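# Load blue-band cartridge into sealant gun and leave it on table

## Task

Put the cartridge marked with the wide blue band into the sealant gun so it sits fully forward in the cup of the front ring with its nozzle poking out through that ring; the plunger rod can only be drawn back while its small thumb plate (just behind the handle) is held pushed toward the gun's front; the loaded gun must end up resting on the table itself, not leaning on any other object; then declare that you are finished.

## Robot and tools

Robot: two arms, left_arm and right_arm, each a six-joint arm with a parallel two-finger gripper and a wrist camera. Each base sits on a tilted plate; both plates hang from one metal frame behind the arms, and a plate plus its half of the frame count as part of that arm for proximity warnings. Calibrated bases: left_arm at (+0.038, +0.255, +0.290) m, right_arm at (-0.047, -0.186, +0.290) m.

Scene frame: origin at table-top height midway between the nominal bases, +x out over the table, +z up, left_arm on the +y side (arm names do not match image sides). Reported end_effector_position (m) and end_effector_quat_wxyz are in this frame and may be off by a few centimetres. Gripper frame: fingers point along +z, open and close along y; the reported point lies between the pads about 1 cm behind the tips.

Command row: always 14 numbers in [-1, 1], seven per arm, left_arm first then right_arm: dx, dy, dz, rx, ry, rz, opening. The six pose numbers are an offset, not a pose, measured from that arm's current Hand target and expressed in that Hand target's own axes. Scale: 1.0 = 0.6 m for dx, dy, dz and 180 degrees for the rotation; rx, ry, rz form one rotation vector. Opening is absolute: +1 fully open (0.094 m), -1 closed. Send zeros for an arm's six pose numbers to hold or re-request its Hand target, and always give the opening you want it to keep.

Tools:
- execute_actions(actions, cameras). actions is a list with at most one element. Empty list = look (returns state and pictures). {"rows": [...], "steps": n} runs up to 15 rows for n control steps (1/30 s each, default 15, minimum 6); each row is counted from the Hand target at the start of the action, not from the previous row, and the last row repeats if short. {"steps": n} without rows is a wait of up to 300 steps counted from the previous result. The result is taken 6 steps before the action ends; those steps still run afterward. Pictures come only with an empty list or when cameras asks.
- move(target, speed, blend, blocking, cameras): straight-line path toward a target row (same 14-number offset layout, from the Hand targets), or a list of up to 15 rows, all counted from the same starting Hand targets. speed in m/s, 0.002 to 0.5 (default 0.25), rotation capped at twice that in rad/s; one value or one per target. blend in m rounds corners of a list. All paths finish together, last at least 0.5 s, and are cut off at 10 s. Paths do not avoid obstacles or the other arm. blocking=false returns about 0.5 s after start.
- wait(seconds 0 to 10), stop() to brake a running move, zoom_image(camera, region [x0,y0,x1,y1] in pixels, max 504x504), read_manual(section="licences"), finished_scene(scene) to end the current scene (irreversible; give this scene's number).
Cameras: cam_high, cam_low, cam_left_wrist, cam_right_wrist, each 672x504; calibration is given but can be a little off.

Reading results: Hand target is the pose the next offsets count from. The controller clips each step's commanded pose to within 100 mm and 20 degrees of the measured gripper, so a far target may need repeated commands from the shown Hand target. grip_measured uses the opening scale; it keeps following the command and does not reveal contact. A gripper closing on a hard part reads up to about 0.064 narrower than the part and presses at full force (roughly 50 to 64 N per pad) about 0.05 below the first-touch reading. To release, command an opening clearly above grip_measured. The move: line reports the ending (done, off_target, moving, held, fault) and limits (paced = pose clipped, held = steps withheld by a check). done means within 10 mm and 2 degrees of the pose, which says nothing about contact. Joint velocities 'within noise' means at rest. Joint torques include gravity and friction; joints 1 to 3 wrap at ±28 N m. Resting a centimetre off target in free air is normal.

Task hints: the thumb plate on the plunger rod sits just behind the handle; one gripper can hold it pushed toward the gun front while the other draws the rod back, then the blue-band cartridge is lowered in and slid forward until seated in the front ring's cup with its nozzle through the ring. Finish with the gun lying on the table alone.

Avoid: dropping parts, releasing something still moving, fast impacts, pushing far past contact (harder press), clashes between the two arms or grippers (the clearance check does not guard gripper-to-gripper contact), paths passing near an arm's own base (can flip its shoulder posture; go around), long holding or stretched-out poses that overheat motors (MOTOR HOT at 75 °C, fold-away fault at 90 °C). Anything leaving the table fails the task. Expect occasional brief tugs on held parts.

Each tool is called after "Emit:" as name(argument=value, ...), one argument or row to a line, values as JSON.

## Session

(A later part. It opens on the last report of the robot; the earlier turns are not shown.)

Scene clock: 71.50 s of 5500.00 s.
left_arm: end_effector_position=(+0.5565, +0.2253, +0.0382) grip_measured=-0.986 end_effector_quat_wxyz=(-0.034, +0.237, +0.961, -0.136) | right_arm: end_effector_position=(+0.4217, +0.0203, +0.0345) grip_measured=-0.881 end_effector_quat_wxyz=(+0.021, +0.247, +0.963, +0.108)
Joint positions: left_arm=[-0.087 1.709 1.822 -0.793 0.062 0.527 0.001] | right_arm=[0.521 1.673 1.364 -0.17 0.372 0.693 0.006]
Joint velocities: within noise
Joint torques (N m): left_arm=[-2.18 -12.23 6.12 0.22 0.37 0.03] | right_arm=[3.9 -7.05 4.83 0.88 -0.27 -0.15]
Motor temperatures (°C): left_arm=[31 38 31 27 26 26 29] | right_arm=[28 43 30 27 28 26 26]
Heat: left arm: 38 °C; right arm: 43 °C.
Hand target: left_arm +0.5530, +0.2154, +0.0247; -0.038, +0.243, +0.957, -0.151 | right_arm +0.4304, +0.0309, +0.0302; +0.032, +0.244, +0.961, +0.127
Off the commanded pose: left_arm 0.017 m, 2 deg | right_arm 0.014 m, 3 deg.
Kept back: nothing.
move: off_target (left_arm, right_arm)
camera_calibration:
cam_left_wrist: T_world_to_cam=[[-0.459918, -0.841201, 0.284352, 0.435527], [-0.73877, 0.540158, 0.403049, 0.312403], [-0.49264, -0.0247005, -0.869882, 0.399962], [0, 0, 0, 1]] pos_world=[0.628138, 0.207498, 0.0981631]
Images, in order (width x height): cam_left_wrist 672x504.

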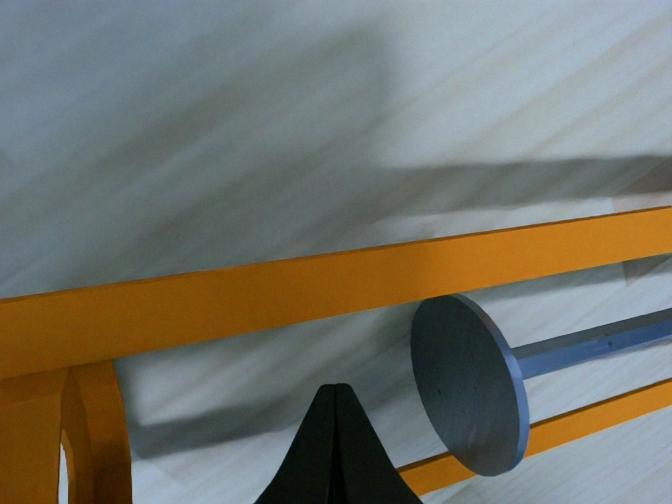

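Emit:
move(
  target=[0,-0.103,0.036,0,0,0,-1,0,0,0,0,0,0,-1],
  speed=0.08,
  cameras=["cam_left_wrist","cam_right_wrist","cam_high"],
)

Emit:
zoom_image(
  camera="cam_high",
  region=[210, 130, 390, 260],
)

Scene clock: 73.03 s of 5500.00 s.
left_arm: end_effector_position=(+0.5337, +0.1788, +0.0188) grip_measured=-0.986 end_effector_quat_wxyz=(-0.030, +0.240, +0.963, -0.121) | right_arm: end_effector_position=(+0.4217, +0.0203, +0.0345) grip_measured=-0.881 end_effector_quat_wxyz=(+0.021, +0.247, +0.963, +0.108)
Joint positions: left_arm=[-0.214 1.709 1.664 -0.622 -0.064 0.452 0.001] | right_arm=[0.521 1.673 1.364 -0.17 0.372 0.693 0.006]
Joint velocities: within noise
Joint torques (N m): left_arm=[-5.27 -15.27 2.29 0.08 0.44 -0.07] | right_arm=[3.92 -7.05 4.82 0.88 -0.27 -0.15]
Motor temperatures (°C): left_arm=[31 38 30 27 26 26 29] | right_arm=[28 43 30 27 28 26 26]
Heat: left arm: 38 °C; right arm: 43 °C.
Hand target: left_arm +0.5217, +0.1577, +0.0233; -0.038, +0.243, +0.957, -0.152 | right_arm +0.4304, +0.0309, +0.0302; +0.032, +0.244, +0.961, +0.127
Off the commanded pose: left_arm 0.025 m, 4 deg | right_arm 0.014 m, 3 deg.
Kept back: nothing.
move: off_target (left_arm, right_arm)
camera_calibration:
cam_left_wrist: T_world_to_cam=[[-0.467375, -0.84623, 0.255843, 0.396808], [-0.742582, 0.532818, 0.405804, 0.331754], [-0.479721, -0.000321911, -0.877421, 0.359542], [0, 0, 0, 1]] pos_world=[0.604292, 0.159142, 0.0793223]
cam_right_wrist: T_world_to_cam=[[-0.493227, -0.843052, -0.214454, 0.231713], [-0.819511, 0.367629, 0.439603, 0.365169], [-0.291769, 0.392572, -0.872215, 0.234066], [0, 0, 0, 1]] pos_world=[0.48184, -0.0307884, 0.0933185]
Images, in order (width x height): cam_high 672x504, cam_left_wrist 672x504, cam_right_wrist 672x504.

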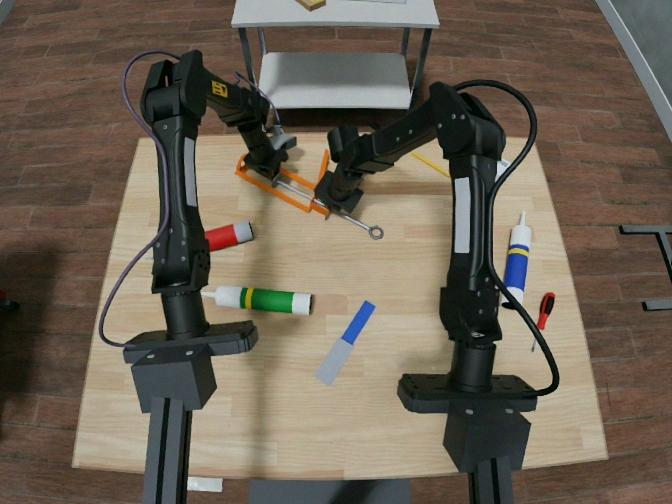

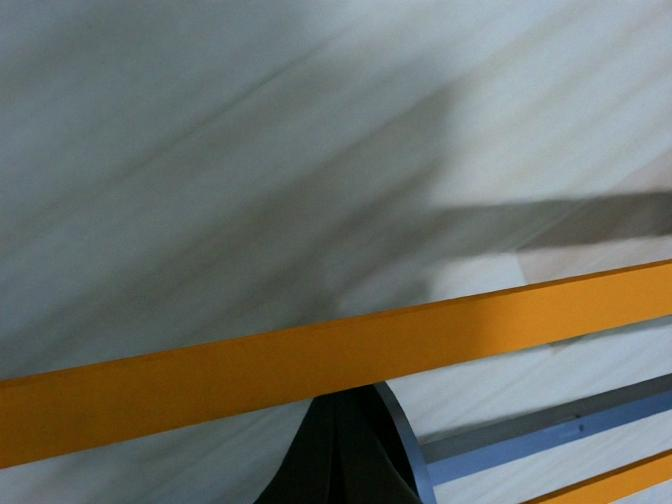

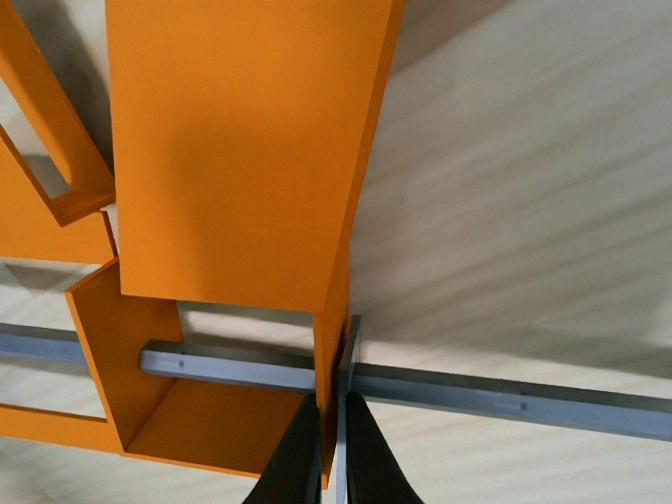

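Scaled by 2.800 from the camera's 672x504 image, which has a finer 960x720 frame.

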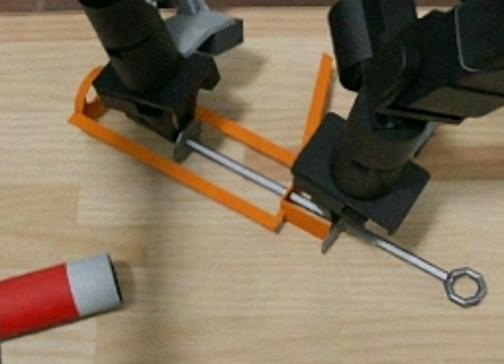

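Emit:
move(
  target=[-0.003,-0.115,0.022,0,0,0,-1,0,0,0,0,0,0,-1],
  speed=0.1,
  cameras=["cam_left_wrist","cam_right_wrist","cam_high"],
)

Emit:
zoom_image(
  camera="cam_high",
  region=[210, 130, 390, 260],
)

Scene clock: 74.33 s of 5500.00 s.
left_arm: end_effector_position=(+0.5017, +0.1229, +0.0178) grip_measured=-0.986 end_effector_quat_wxyz=(-0.035, +0.237, +0.965, -0.108) | right_arm: end_effector_position=(+0.4214, +0.0199, +0.0344) grip_measured=-0.884 end_effector_quat_wxyz=(+0.021, +0.247, +0.963, +0.107)
Joint positions: left_arm=[-0.377 1.709 1.528 -0.505 -0.219 0.34 0.001] | right_arm=[0.521 1.673 1.364 -0.172 0.374 0.693 0.005]
Joint velocities: within noise
Joint torques (N m): left_arm=[-7.45 -15.24 1.59 0.07 0.7 -0.1] | right_arm=[3.9 -7.06 4.83 0.89 -0.27 -0.16]
Motor temperatures (°C): left_arm=[31 38 30 27 26 26 29] | right_arm=[28 43 30 27 28 26 27]
Heat: left arm: 38 °C; right arm: 43 °C.
Hand target: left_arm +0.4902, +0.0957, +0.0320; -0.038, +0.243, +0.957, -0.152 | right_arm +0.4304, +0.0309, +0.0302; +0.032, +0.244, +0.961, +0.127
Off the commanded pose: left_arm 0.033 m, 5 deg | right_arm 0.015 m, 3 deg.
Kept back: nothing.
move: off_target (left_arm, right_arm)
camera_calibration:
cam_left_wrist: T_world_to_cam=[[-0.462767, -0.855287, 0.23309, 0.33398], [-0.743273, 0.517651, 0.423773, 0.340071], [-0.483107, 0.0228585, -0.875263, 0.342103], [0, 0, 0, 1]] pos_world=[0.572593, 0.10179, 0.07747]
cam_right_wrist: T_world_to_cam=[[-0.492937, -0.843737, -0.212418, 0.23109], [-0.819292, 0.367945, 0.439747, 0.364982], [-0.292872, 0.390799, -0.872641, 0.234541], [0, 0, 0, 1]] pos_world=[0.481629, -0.0309728, 0.0932577]
Images, in order (width x height): cam_high 672x504, cam_left_wrist 672x504, cam_right_wrist 672x504.

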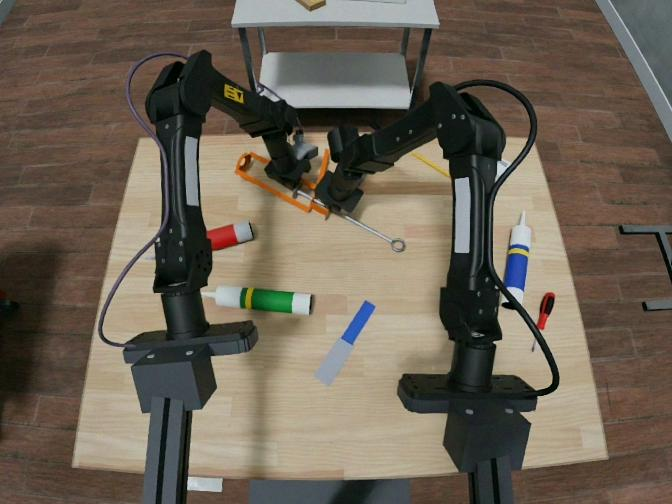

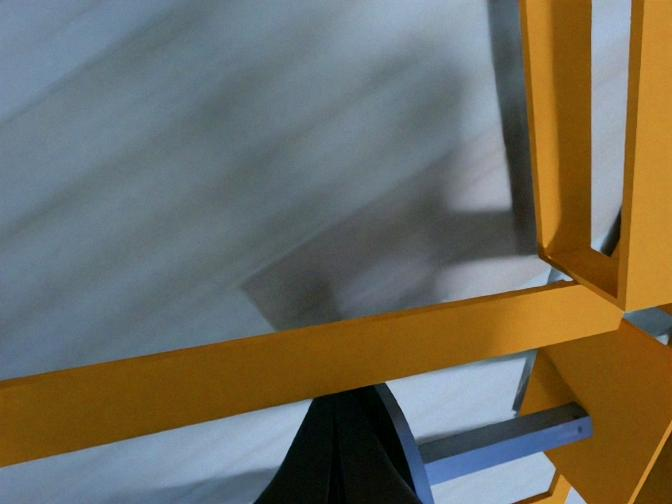

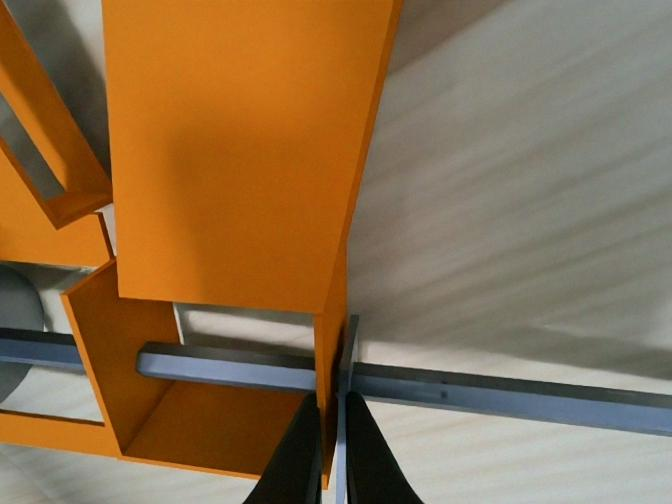

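Scaled by 2.800 from the camera's 672x504 image, which has a finer 960x720 frame.

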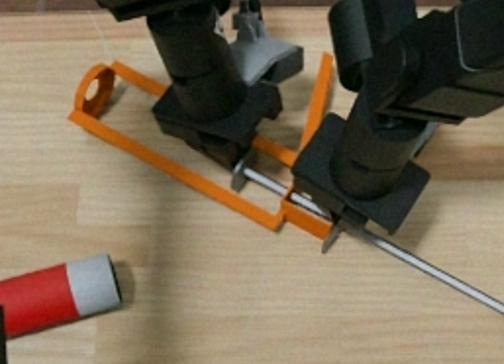

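Emit:
move(
  target=[-0.003,-0.03,0.008,0.083,0,0,-1,0,0,0,0,0,0,-1],
  speed=0.1,
  cameras=["cam_left_wrist","cam_high"],
)

Emit:
zoom_image(
  camera="cam_high",
  region=[210, 130, 390, 260],
)

Scene clock: 76.63 s of 5500.00 s.
left_arm: end_effector_position=(+0.5117, +0.1173, +0.0295) grip_measured=-0.986 end_effector_quat_wxyz=(-0.035, +0.230, +0.955, -0.184) | right_arm: end_effector_position=(+0.4214, +0.0199, +0.0344) grip_measured=-0.884 end_effector_quat_wxyz=(+0.021, +0.247, +0.963, +0.107)
Joint positions: left_arm=[-0.326 1.709 1.603 -0.592 -0.027 0.366 0.001] | right_arm=[0.521 1.673 1.364 -0.172 0.374 0.693 0.005]
Joint velocities: within noise
Joint torques (N m): left_arm=[-5.26 -10.91 3.97 -0.35 1.93 0.04] | right_arm=[3.9 -7.05 4.83 0.89 -0.28 -0.16]
Motor temperatures (°C): left_arm=[31 39 30 27 26 26 29] | right_arm=[28 43 30 27 28 26 27]
Heat: left arm: 39 °C; right arm: 43 °C.
Hand target: left_arm +0.4828, +0.0785, +0.0330; -0.070, +0.236, +0.930, -0.275 | right_arm +0.4304, +0.0309, +0.0302; +0.032, +0.244, +0.961, +0.127
Off the commanded pose: left_arm 0.048 m, 12 deg | right_arm 0.015 m, 3 deg.
Kept back: nothing.
move: off_target (left_arm, right_arm)
camera_calibration:
cam_left_wrist: T_world_to_cam=[[-0.438632, -0.816883, 0.374572, 0.31008], [-0.736263, 0.565653, 0.371421, 0.337753], [-0.515285, -0.112867, -0.849554, 0.388953], [0, 0, 0, 1]] pos_world=[0.585108, 0.106148, 0.0888407]
Images, in order (width x height): cam_high 672x504, cam_left_wrist 672x504.

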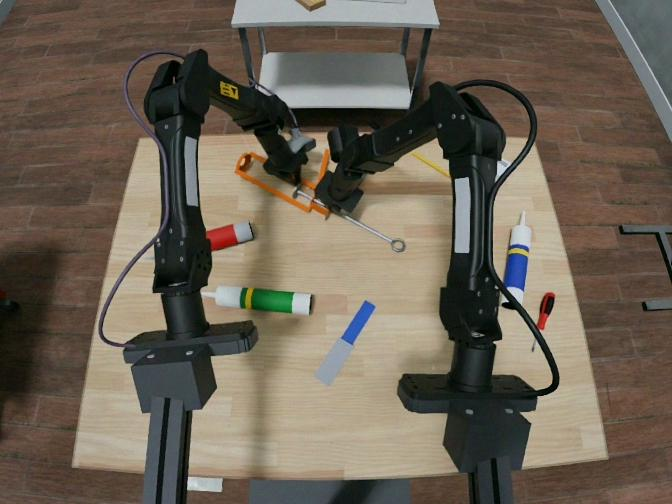

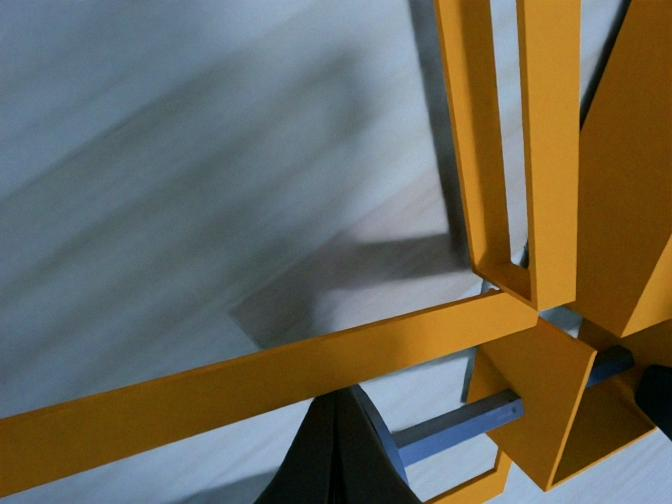

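Scaled by 2.800 from the camera's 672x504 image, which has a finer 960x720 frame.

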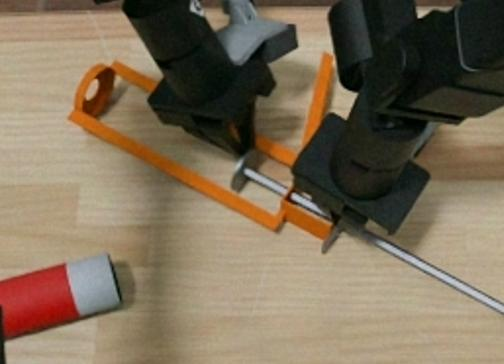

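Emit:
move(
  target=[0.02,-0.075,0.048,0,0,0,-1,0,0,0,0,0,0,-1],
  speed=0.1,
  cameras=["cam_left_wrist","cam_high"],
)

Emit:
zoom_image(
  camera="cam_high",
  region=[210, 130, 390, 260],
)

Scene clock: 77.90 s of 5500.00 s.
left_arm: end_effector_position=(+0.5071, +0.1113, +0.0252) grip_measured=-0.986 end_effector_quat_wxyz=(-0.010, +0.211, +0.965, -0.157) | right_arm: end_effector_position=(+0.4218, +0.0200, +0.0345) grip_measured=-0.884 end_effector_quat_wxyz=(+0.022, +0.247, +0.963, +0.107)
Joint positions: left_arm=[-0.361 1.68 1.494 -0.453 -0.101 0.315 0.001] | right_arm=[0.521 1.673 1.364 -0.17 0.374 0.693 0.005]
Joint velocities: within noise
Joint torques (N m): left_arm=[-11.28 -9.76 -0.16 -0.3 1.93 -0.15] | right_arm=[3.9 -7.06 4.83 0.89 -0.28 -0.16]
Motor temperatures (°C): left_arm=[32 39 30 27 26 26 29] | right_arm=[28 43 30 27 28 26 27]
Heat: left arm: 39 °C; right arm: 43 °C.
Hand target: left_arm +0.4468, +0.0373, +0.0333; -0.070, +0.236, +0.930, -0.275 | right_arm +0.4304, +0.0309, +0.0302; +0.032, +0.244, +0.961, +0.127
Off the commanded pose: left_arm 0.096 m, 16 deg | right_arm 0.015 m, 3 deg.
Kept back: nothing.
move: off_target (left_arm, right_arm)
camera_calibration:
cam_left_wrist: T_world_to_cam=[[-0.417333, -0.852382, 0.315084, 0.299455], [-0.780971, 0.51369, 0.355256, 0.368211], [-0.46467, -0.0978118, -0.880065, 0.355685], [0, 0, 0, 1]] pos_world=[0.577811, 0.100894, 0.0878631]
Images, in order (width x height): cam_high 672x504, cam_left_wrist 672x504.

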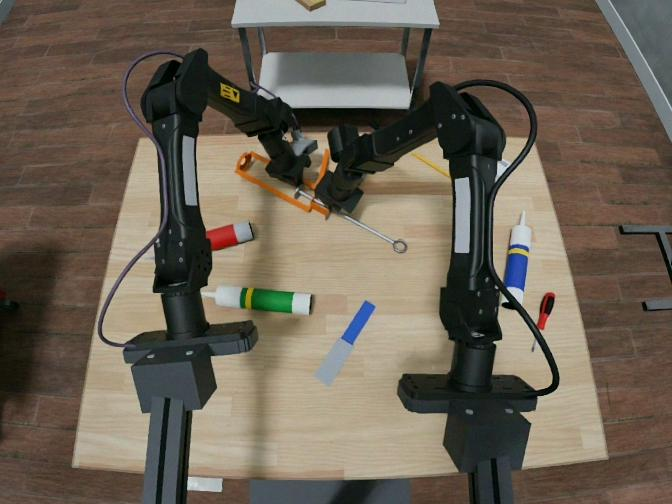

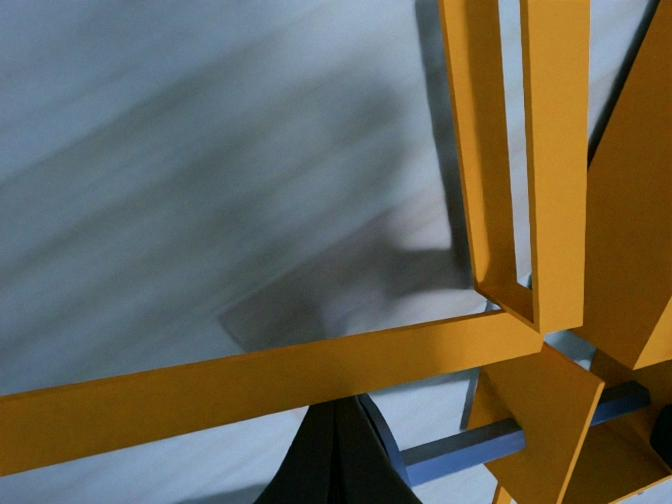

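Scaled by 2.800 from the camera's 672x504 image, which has a finer 960x720 frame.

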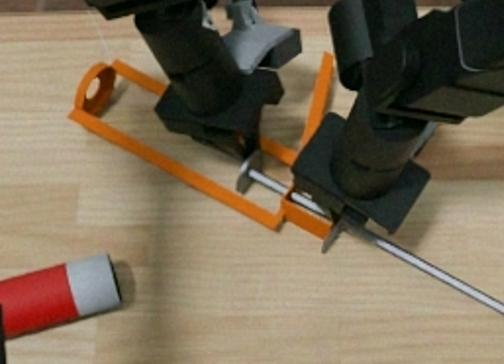

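Emit:
execute_actions(
  actions=[],
  cameras=["cam_right_wrist","cam_left_wrist"],
)

Emit:
zoom_image(
  camera="cam_left_wrist",
  region=[230, 280, 672, 504],
)

Scene clock: 78.77 s of 5500.00 s.
left_arm: end_effector_position=(+0.5071, +0.1114, +0.0251) grip_measured=-0.986 end_effector_quat_wxyz=(-0.010, +0.210, +0.965, -0.157) | right_arm: end_effector_position=(+0.4218, +0.0200, +0.0345) grip_measured=-0.884 end_effector_quat_wxyz=(+0.022, +0.247, +0.963, +0.107)
Joint positions: left_arm=[-0.362 1.68 1.493 -0.451 -0.102 0.312 0.001] | right_arm=[0.521 1.673 1.364 -0.17 0.374 0.693 0.005]
Joint velocities: within noise
Joint torques (N m): left_arm=[-11.23 -9.73 -0.08 -0.3 1.94 -0.14] | right_arm=[3.9 -7.06 4.83 0.89 -0.28 -0.16]
Motor temperatures (°C): left_arm=[32 39 30 27 26 26 29] | right_arm=[28 43 30 27 28 26 27]
Heat: left arm: 39 °C; right arm: 43 °C.
Hand target: left_arm +0.4467, +0.0373, +0.0332; -0.070, +0.236, +0.930, -0.275 | right_arm +0.4304, +0.0309, +0.0302; +0.032, +0.244, +0.961, +0.127
Off the commanded pose: left_arm 0.096 m, 16 deg | right_arm 0.015 m, 3 deg.
Steps of this call (1-26: nothing new was sent). Readings (end_effector_position of left_arm | right_arm):
1: (+0.5071, +0.1113, +0.0252) | (+0.4218, +0.0200, +0.0345)
2: (+0.5073, +0.1111, +0.0252) | (+0.4218, +0.0200, +0.0345)
4: (+0.5073, +0.1111, +0.0252) | (+0.4218, +0.0200, +0.0345)
8: (+0.5073, +0.1111, +0.0252) | (+0.4218, +0.0200, +0.0345)
26: the state above
camera_calibration:
cam_left_wrist: T_world_to_cam=[[-0.414819, -0.854048, 0.313891, 0.298479], [-0.782494, 0.510887, 0.355946, 0.369344], [-0.464357, -0.0979651, -0.880213, 0.355459], [0, 0, 0, 1]] pos_world=[0.577885, 0.101045, 0.087723]
cam_right_wrist: T_world_to_cam=[[-0.493337, -0.843274, -0.213326, 0.231519], [-0.819557, 0.368449, 0.438831, 0.36536], [-0.291454, 0.391324, -0.87288, 0.234059], [0, 0, 0, 1]] pos_world=[0.481868, -0.030976, 0.0933635]
Images, in order (width x height): cam_left_wrist 672x504, cam_right_wrist 672x504.

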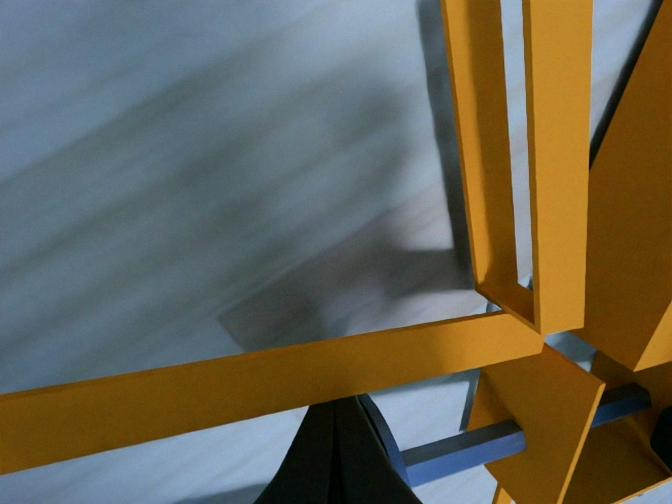

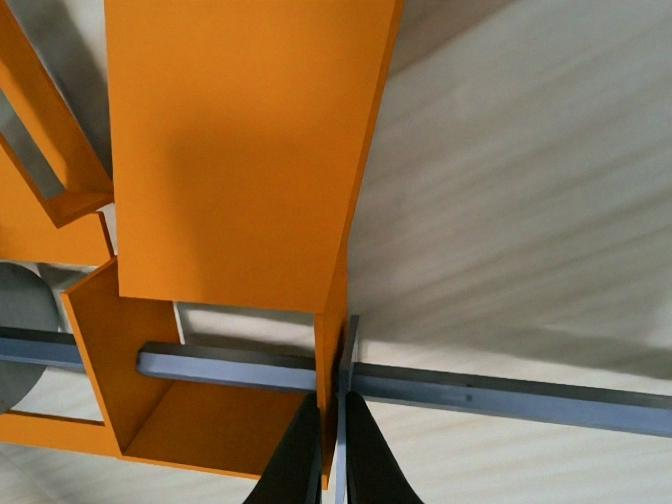

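Scaled by 1.140 from the camera's 672x504 image, which has a finer 960x720 frame.

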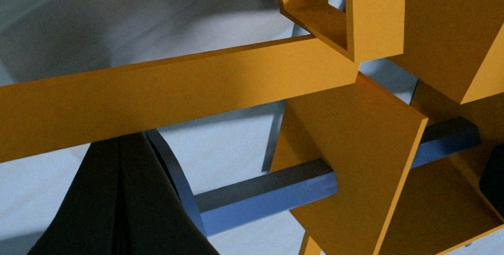

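Emit:
move(
  target=[-0.003,0.147,-0.1,0,0,0,-1,0,0,0,0,0,0,-1],
  speed=0.15,
  cameras=["cam_left_wrist","cam_right_wrist"],
)

Scene clock: 81.03 s of 5500.00 s.
left_arm: end_effector_position=(+0.5116, +0.1409, +0.0458) grip_measured=-0.986 end_effector_quat_wxyz=(-0.051, +0.230, +0.939, -0.251) | right_arm: end_effector_position=(+0.4218, +0.0200, +0.0345) grip_measured=-0.884 end_effector_quat_wxyz=(+0.022, +0.247, +0.963, +0.107)
Joint positions: left_arm=[-0.214 1.689 1.664 -0.738 0.186 0.452 0.001] | right_arm=[0.521 1.673 1.364 -0.17 0.374 0.693 0.005]
Joint velocities: within noise
Joint torques (N m): left_arm=[-2.76 -10.76 5.2 -0.11 0.69 0.1] | right_arm=[3.9 -7.06 4.83 0.89 -0.27 -0.15]
Motor temperatures (°C): left_arm=[32 39 30 27 26 26 29] | right_arm=[28 43 30 28 28 26 27]
Heat: left arm: 39 °C; right arm: 43 °C.
Hand target: left_arm +0.4992, +0.1302, +0.0356; -0.070, +0.236, +0.930, -0.275 | right_arm +0.4304, +0.0309, +0.0302; +0.032, +0.244, +0.961, +0.127
Off the commanded pose: left_arm 0.019 m, 4 deg | right_arm 0.015 m, 3 deg.
Kept back: nothing.
move: off_target (left_arm, right_arm)
camera_calibration:
cam_left_wrist: T_world_to_cam=[[-0.417687, -0.757778, 0.501308, 0.298384], [-0.70866, 0.617003, 0.342211, 0.298266], [-0.568629, -0.212319, -0.794721, 0.444218], [0, 0, 0, 1]] pos_world=[0.588596, 0.136394, 0.101377]
cam_right_wrist: T_world_to_cam=[[-0.493337, -0.843274, -0.213326, 0.231519], [-0.819557, 0.368449, 0.438831, 0.36536], [-0.291454, 0.391324, -0.87288, 0.234059], [0, 0, 0, 1]] pos_world=[0.481868, -0.030976, 0.0933635]
Images, in order (width x height): cam_left_wrist 672x504, cam_right_wrist 672x504.

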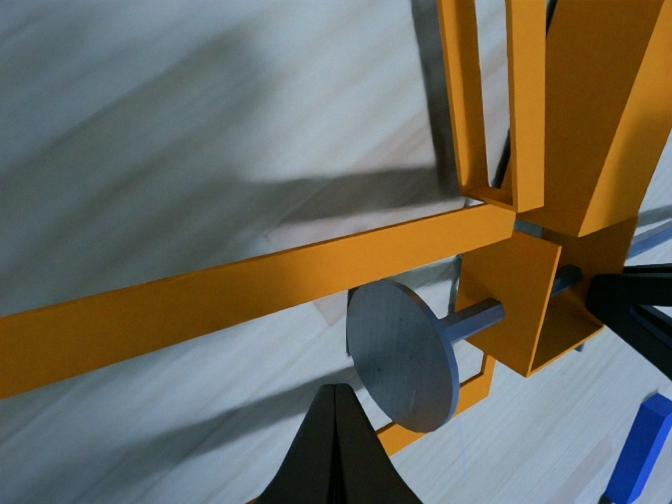

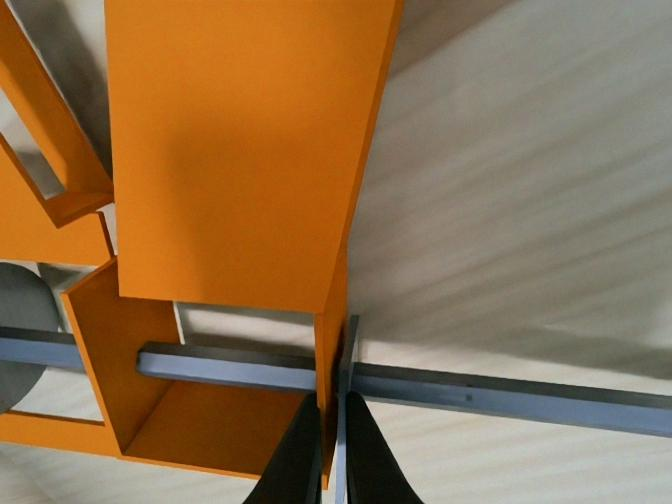

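Emit:
move(
  target=[0.01,-0.1,0.0765,0,0,0,-1,0,0,0,0,0,0,-1],
  speed=0.1,
  cameras=["cam_left_wrist","cam_right_wrist"],
)

Emit:
zoom_image(
  camera="cam_high",
  region=[210, 130, 390, 260],
)

Scene clock: 82.53 s of 5500.00 s.
left_arm: end_effector_position=(+0.4984, +0.1182, +0.0235) grip_measured=-0.986 end_effector_quat_wxyz=(-0.030, +0.224, +0.954, -0.196) | right_arm: end_effector_position=(+0.4218, +0.0200, +0.0345) grip_measured=-0.884 end_effector_quat_wxyz=(+0.022, +0.247, +0.963, +0.107)
Joint positions: left_arm=[-0.308 1.689 1.517 -0.519 0.013 0.369 0.001] | right_arm=[0.521 1.673 1.364 -0.17 0.374 0.693 0.005]
Joint velocities: within noise
Joint torques (N m): left_arm=[-9.03 -10.99 0.79 -0.16 1.33 -0.1] | right_arm=[3.89 -7.05 4.83 0.89 -0.27 -0.15]
Motor temperatures (°C): left_arm=[32 39 30 27 26 26 29] | right_arm=[28 43 30 28 28 26 27]
Heat: left arm: 39 °C; right arm: 43 °C.
Hand target: left_arm +0.4581, +0.0668, +0.0297; -0.070, +0.236, +0.930, -0.275 | right_arm +0.4304, +0.0309, +0.0302; +0.032, +0.244, +0.961, +0.127
Off the commanded pose: left_arm 0.066 m, 11 deg | right_arm 0.015 m, 3 deg.
Kept back: nothing.
move: off_target (left_arm, right_arm)
camera_calibration:
cam_left_wrist: T_world_to_cam=[[-0.427665, -0.813574, 0.393954, 0.300966], [-0.74463, 0.564158, 0.356724, 0.334399], [-0.512474, -0.140791, -0.847082, 0.378891], [0, 0, 0, 1]] pos_world=[0.571887, 0.109549, 0.0830971]
cam_right_wrist: T_world_to_cam=[[-0.493337, -0.843274, -0.213326, 0.231519], [-0.819557, 0.368449, 0.438831, 0.36536], [-0.291454, 0.391324, -0.87288, 0.234059], [0, 0, 0, 1]] pos_world=[0.481868, -0.030976, 0.0933635]
Images, in order (width x height): cam_left_wrist 672x504, cam_right_wrist 672x504.

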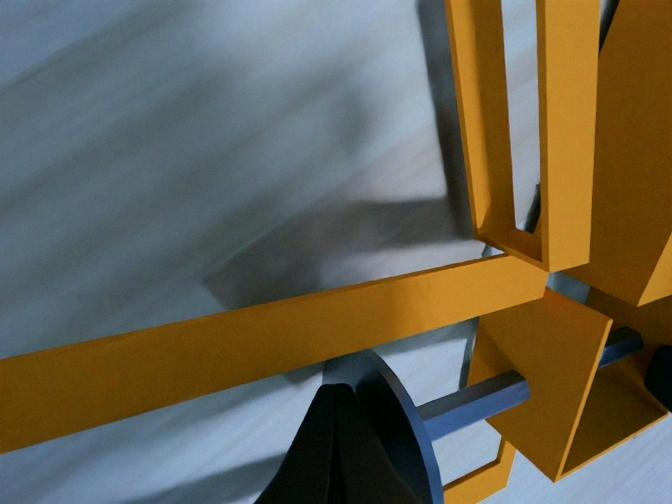

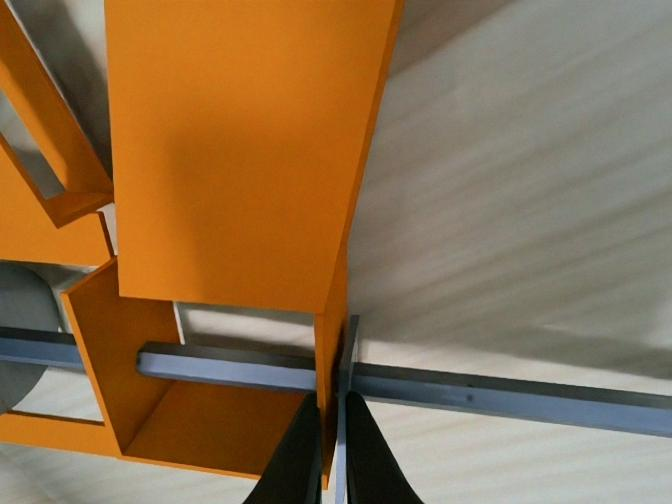

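This scene's latest camera images include none from cam_high. They are from: cam_left_wrist, cam_right_wrist. cam_high's image comes with the result of a call that names it in "cameras".

Emit:
move(
  target=[0.0,-0.05,0.02,0,0,0,-1,0,0,0,0,0,0,-1],
  speed=0.1,
  cameras=["cam_left_wrist","cam_right_wrist","cam_high"],
)

Emit:
zoom_image(
  camera="cam_high",
  region=[230, 130, 430, 270],
)

Scene clock: 83.70 s of 5500.00 s.
left_arm: end_effector_position=(+0.4981, +0.1166, +0.0216) grip_measured=-0.986 end_effector_quat_wxyz=(-0.019, +0.212, +0.966, -0.149) | right_arm: end_effector_position=(+0.4218, +0.0200, +0.0345) grip_measured=-0.884 end_effector_quat_wxyz=(+0.022, +0.247, +0.963, +0.107)
Joint positions: left_arm=[-0.355 1.674 1.465 -0.445 -0.115 0.315 0.001] | right_arm=[0.521 1.673 1.364 -0.17 0.374 0.693 0.005]
Joint velocities: within noise
Joint torques (N m): left_arm=[-11.75 -10.5 -0.03 -0.31 2.08 -0.12] | right_arm=[3.89 -7.06 4.83 0.89 -0.28 -0.16]
Motor temperatures (°C): left_arm=[33 39 30 27 27 26 29] | right_arm=[28 43 30 28 28 26 27]
Heat: left arm: 39 °C; right arm: 43 °C.
Hand target: left_arm +0.4429, +0.0389, +0.0360; -0.070, +0.236, +0.930, -0.275 | right_arm +0.4304, +0.0309, +0.0302; +0.032, +0.244, +0.961, +0.127
Off the commanded pose: left_arm 0.096 m, 16 deg | right_arm 0.015 m, 3 deg.
Kept back: nothing.
move: off_target (left_arm, right_arm)
camera_calibration:
cam_left_wrist: T_world_to_cam=[[-0.416617, -0.856956, 0.303408, 0.301805], [-0.773861, 0.509449, 0.376298, 0.35626], [-0.477042, -0.0780235, -0.87541, 0.352548], [0, 0, 0, 1]] pos_world=[0.569613, 0.104645, 0.0829936]
cam_right_wrist: T_world_to_cam=[[-0.493337, -0.843274, -0.213326, 0.231519], [-0.819557, 0.368449, 0.438831, 0.36536], [-0.291454, 0.391324, -0.87288, 0.234059], [0, 0, 0, 1]] pos_world=[0.481868, -0.030976, 0.0933635]
Images, in order (width x height): cam_high 672x504, cam_left_wrist 672x504, cam_right_wrist 672x504.

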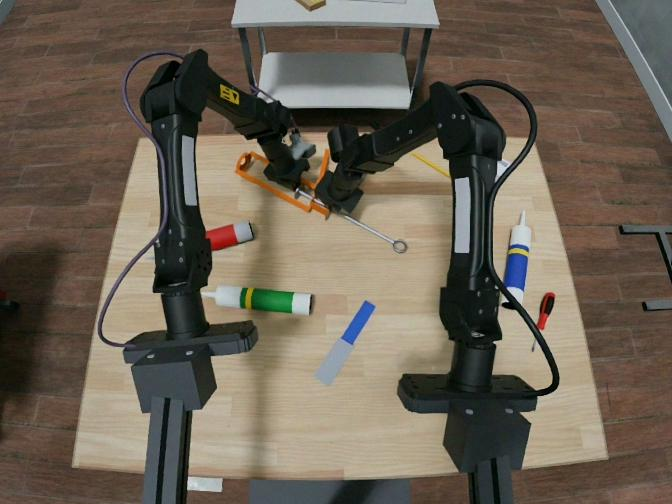

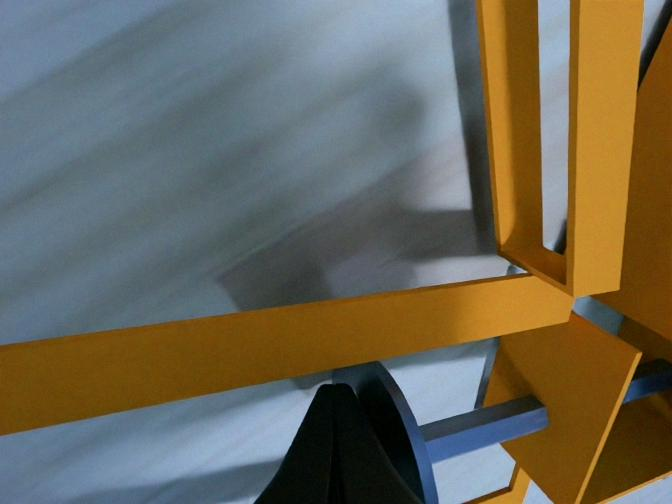

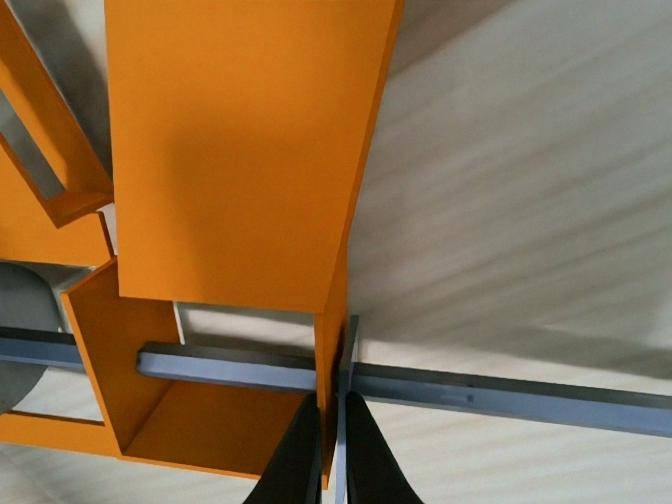

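Scaled by 2.520 from the camera's 672x504 image, which has a finer 960x720 frame.

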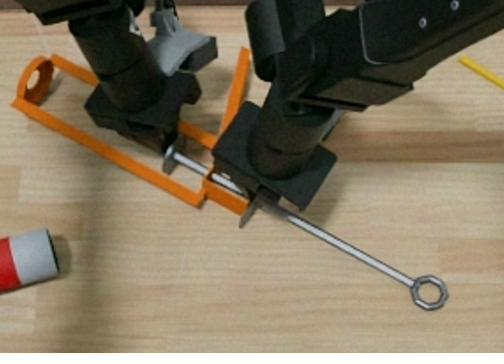

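Emit:
zoom_image(
  camera="cam_right_wrist",
  region=[260, 290, 420, 504],
)

Emit:
zoom_image(
  camera="cam_right_wrist",
  region=[0, 200, 200, 504],
)

Scaled by 2.355 from the camera's 672x504 image, which has a finer 960x720 frame.

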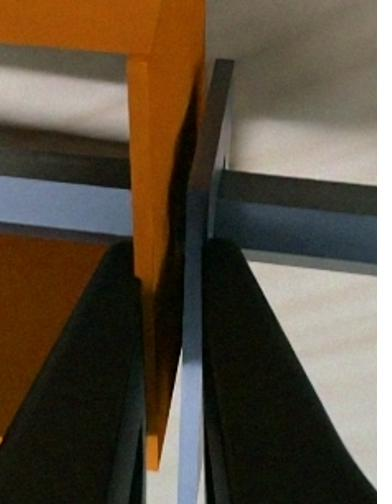

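Scaled by 1.658 from the camera's 672x504 image, which has a finer 960x720 frame.

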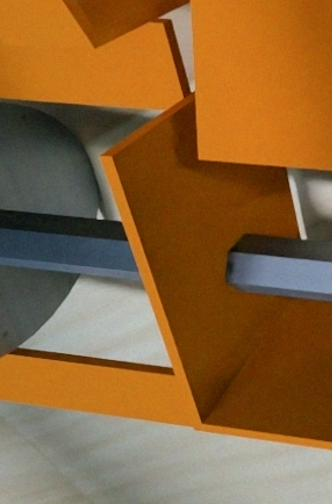

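Emit:
move(
  target=[0.01,-0.02,-0.04,0,0,0,-1,0,0,0,0,0,0,-1],
  speed=0.1,
  cameras=["cam_left_wrist","cam_right_wrist","cam_low"],
)

Emit:
zoom_image(
  camera="cam_low",
  region=[320, 220, 480, 320],
)

Scene clock: 87.13 s of 5500.00 s.
left_arm: end_effector_position=(+0.4962, +0.1142, +0.0355) grip_measured=-0.986 end_effector_quat_wxyz=(-0.010, +0.207, +0.967, -0.150) | right_arm: end_effector_position=(+0.4218, +0.0200, +0.0345) grip_measured=-0.884 end_effector_quat_wxyz=(+0.022, +0.247, +0.963, +0.107)
Joint positions: left_arm=[-0.376 1.623 1.413 -0.427 -0.128 0.298 0.001] | right_arm=[0.521 1.673 1.364 -0.17 0.374 0.693 0.005]
Joint velocities: within noise
Joint torques (N m): left_arm=[-11.6 -12.77 0.18 -0.69 2.05 -0.12] | right_arm=[3.9 -7.05 4.82 0.89 -0.28 -0.15]
Motor temperatures (°C): left_arm=[34 39 30 27 27 26 29] | right_arm=[27 43 30 28 28 26 27]
Heat: left arm: 39 °C; right arm: 43 °C.
Hand target: left_arm +0.4391, +0.0445, +0.0626; -0.070, +0.236, +0.930, -0.275 | right_arm +0.4304, +0.0309, +0.0302; +0.032, +0.244, +0.961, +0.127
Off the commanded pose: left_arm 0.094 m, 17 deg | right_arm 0.015 m, 3 deg.
Kept back: nothing.
move: off_target (left_arm, right_arm)
camera_calibration:
cam_left_wrist: T_world_to_cam=[[-0.411286, -0.860545, 0.300508, 0.292573], [-0.786276, 0.501721, 0.360619, 0.358396], [-0.4611, -0.0879645, -0.882977, 0.3571], [0, 0, 0, 1]] pos_world=[0.566788, 0.10337, 0.098146]
cam_right_wrist: T_world_to_cam=[[-0.493337, -0.843274, -0.213326, 0.231519], [-0.819557, 0.368449, 0.438831, 0.36536], [-0.291454, 0.391324, -0.87288, 0.234059], [0, 0, 0, 1]] pos_world=[0.481868, -0.030976, 0.0933635]
Images, in order (width x height): cam_low 672x504, cam_left_wrist 672x504, cam_right_wrist 672x504.

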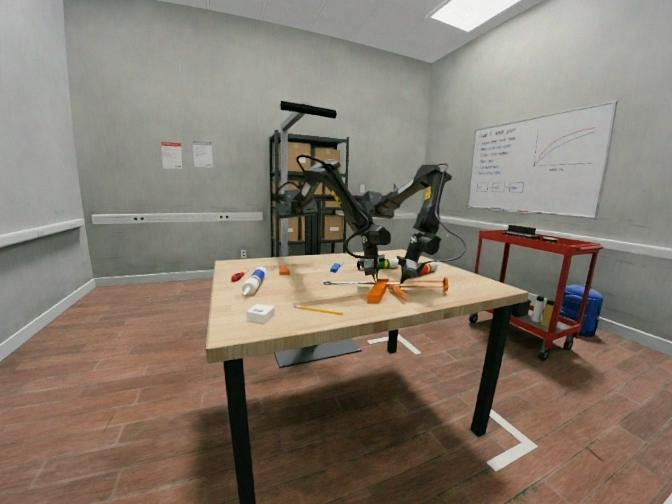

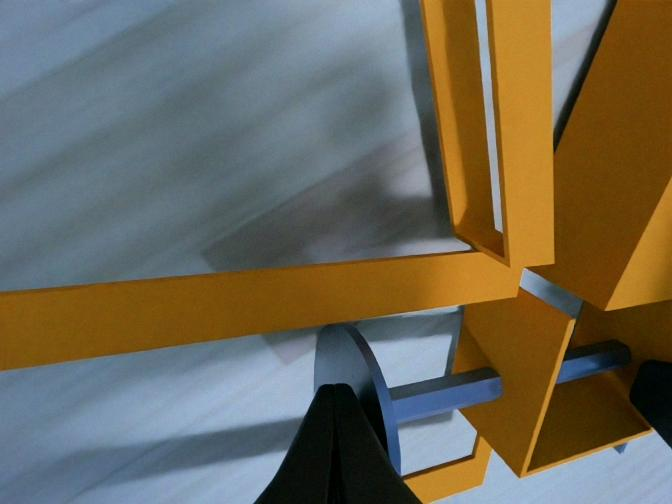

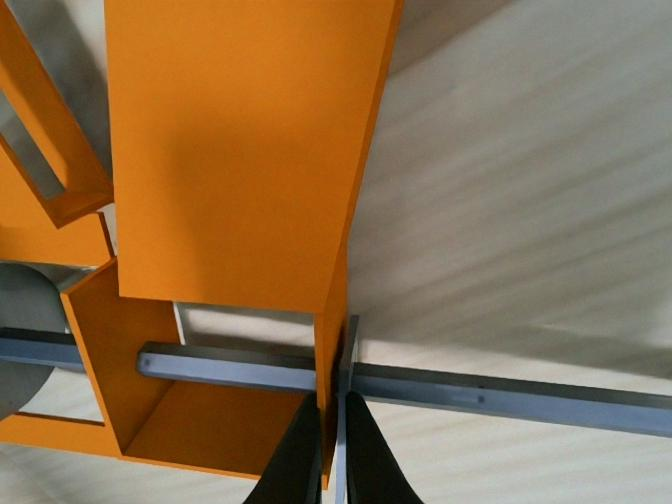

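Scaled by 3.150 from the camera's 672x504 image, which has a finer 960x720 frame.

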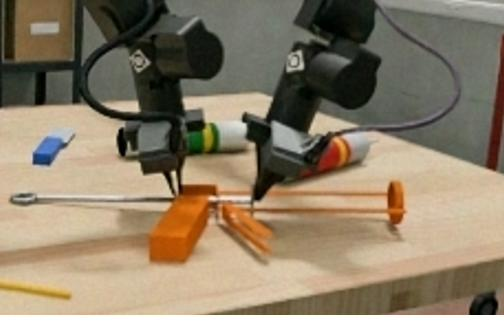

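Emit:
move(
  target=[0.01,-0.06,0.03,0,0,0,-1,0,0,0,0,0,0,-1],
  speed=0.1,
  cameras=["cam_left_wrist","cam_right_wrist"],
)

Scene clock: 88.10 s of 5500.00 s.
left_arm: end_effector_position=(+0.4930, +0.1106, +0.0396) grip_measured=-0.986 end_effector_quat_wxyz=(-0.006, +0.203, +0.969, -0.139) | right_arm: end_effector_position=(+0.4216, +0.0199, +0.0345) grip_measured=-0.884 end_effector_quat_wxyz=(+0.021, +0.247, +0.963, +0.107)
Joint positions: left_arm=[-0.403 1.607 1.383 -0.405 -0.171 0.275 0.001] | right_arm=[0.521 1.673 1.365 -0.172 0.374 0.693 0.005]
Joint velocities: within noise
Joint torques (N m): left_arm=[-12.19 -11.03 -0.01 -0.56 2.24 -0.15] | right_arm=[3.9 -7.06 4.79 0.89 -0.28 -0.15]
Motor temperatures (°C): left_arm=[34 40 30 27 27 26 29] | right_arm=[27 43 30 28 28 26 27]
Heat: left arm: 40 °C; right arm: 43 °C.
Hand target: left_arm +0.4309, +0.0326, +0.0614; -0.070, +0.236, +0.930, -0.275 | right_arm +0.4304, +0.0309, +0.0302; +0.032, +0.244, +0.961, +0.127
Off the commanded pose: left_arm 0.129 m, 18 deg; position clipped | right_arm 0.015 m, 3 deg.
Kept back: nothing.
move: off_target (left_arm, right_arm); limits=paced
camera_calibration:
cam_left_wrist: T_world_to_cam=[[-0.405341, -0.870699, 0.278537, 0.286018], [-0.794976, 0.486164, 0.362846, 0.36219], [-0.451344, -0.074354, -0.889247, 0.352918], [0, 0, 0, 1]] pos_world=[0.563155, 0.0991929, 0.102745]
cam_right_wrist: T_world_to_cam=[[-0.493036, -0.843622, -0.212644, 0.231244], [-0.819358, 0.368071, 0.439519, 0.365128], [-0.29252, 0.39093, -0.8727, 0.234486], [0, 0, 0, 1]] pos_world=[0.481774, -0.0309785, 0.0933279]
Images, in order (width x height): cam_left_wrist 672x504, cam_right_wrist 672x504.

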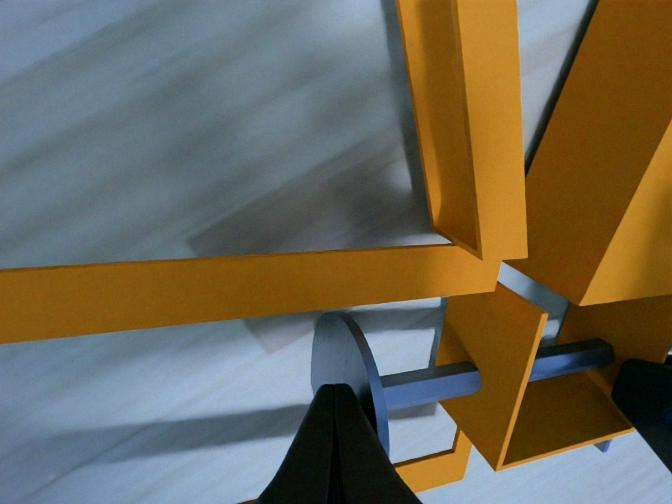

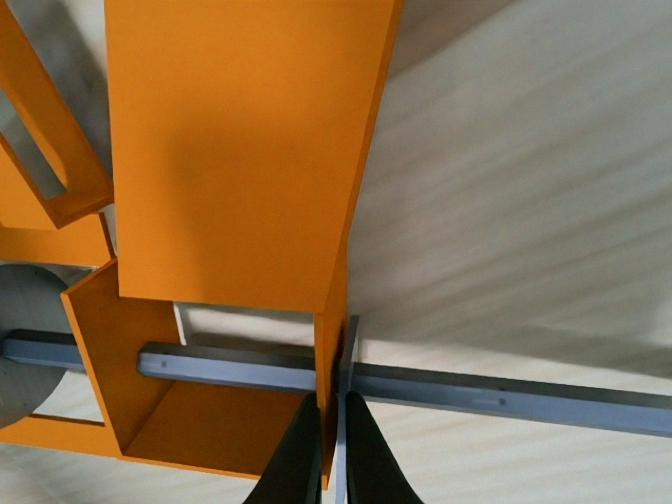

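Emit:
move(
  target=[0.01,-0.05,0.04,0,0,0,-1,0,0,0,0,0,0,-1],
  speed=0.1,
  cameras=["cam_left_wrist","cam_right_wrist","cam_high"],
)

Emit:
zoom_image(
  camera="cam_high",
  region=[230, 130, 430, 270],
)

Scene clock: 89.07 s of 5500.00 s.
left_arm: end_effector_position=(+0.4928, +0.1106, +0.0397) grip_measured=-0.986 end_effector_quat_wxyz=(-0.004, +0.201, +0.970, -0.137) | right_arm: end_effector_position=(+0.4216, +0.0199, +0.0345) grip_measured=-0.884 end_effector_quat_wxyz=(+0.021, +0.247, +0.963, +0.107)
Joint positions: left_arm=[-0.405 1.603 1.375 -0.394 -0.176 0.271 0.001] | right_arm=[0.521 1.673 1.365 -0.172 0.374 0.693 0.005]
Joint velocities: within noise
Joint torques (N m): left_arm=[-11.52 -9.24 0.57 -0.48 2.35 -0.09] | right_arm=[3.89 -7.06 4.79 0.89 -0.28 -0.16]
Motor temperatures (°C): left_arm=[35 40 30 27 27 26 29] | right_arm=[27 43 30 28 28 26 27]
Heat: left arm: 40 °C; right arm: 43 °C.
Hand target: left_arm +0.4303, +0.0312, +0.0528; -0.070, +0.236, +0.930, -0.275 | right_arm +0.4304, +0.0309, +0.0302; +0.032, +0.244, +0.961, +0.127
Off the commanded pose: left_arm 0.139 m, 19 deg; position clipped | right_arm 0.015 m, 3 deg.
Kept back: nothing.
move: off_target (left_arm, right_arm); limits=paced
camera_calibration:
cam_left_wrist: T_world_to_cam=[[-0.401636, -0.87371, 0.274443, 0.284527], [-0.799351, 0.480695, 0.360513, 0.364852], [-0.446908, -0.0745816, -0.891466, 0.350817], [0, 0, 0, 1]] pos_world=[0.562704, 0.0993764, 0.10312]
cam_right_wrist: T_world_to_cam=[[-0.493036, -0.843622, -0.212644, 0.231244], [-0.819358, 0.368071, 0.439519, 0.365128], [-0.29252, 0.39093, -0.8727, 0.234486], [0, 0, 0, 1]] pos_world=[0.481774, -0.0309785, 0.0933279]
Images, in order (width x height): cam_high 672x504, cam_left_wrist 672x504, cam_right_wrist 672x504.

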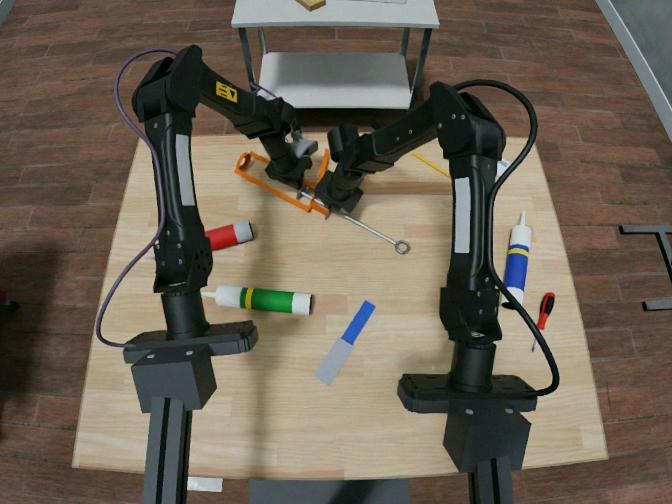

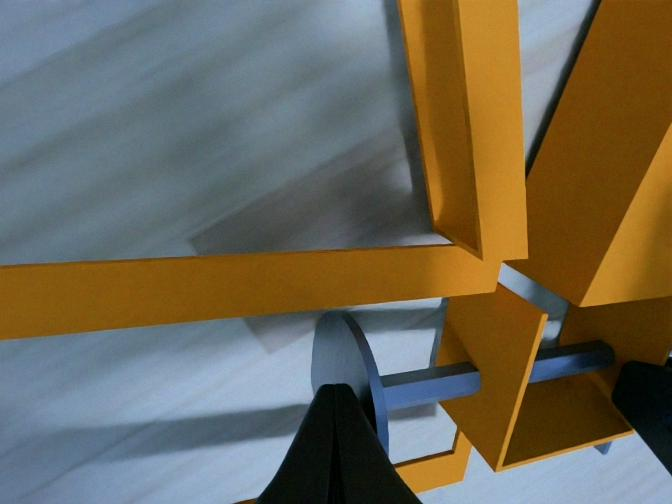

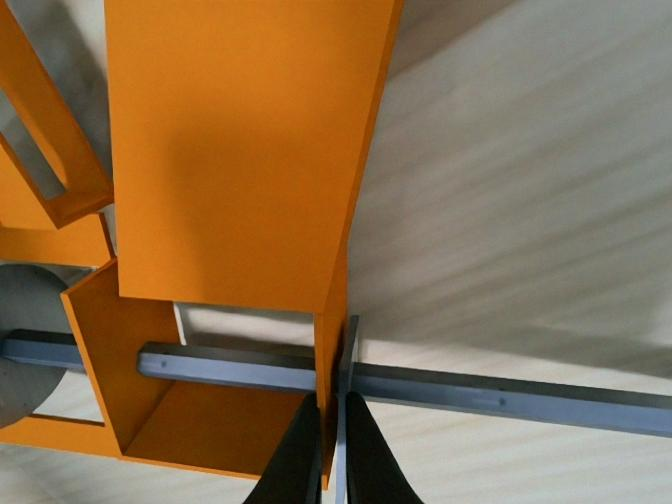

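Scaled by 2.520 from the camera's 672x504 image, which has a finer 960x720 frame.

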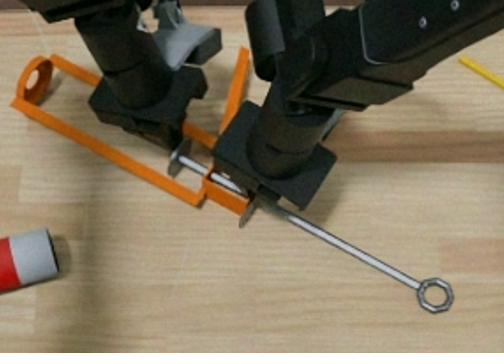

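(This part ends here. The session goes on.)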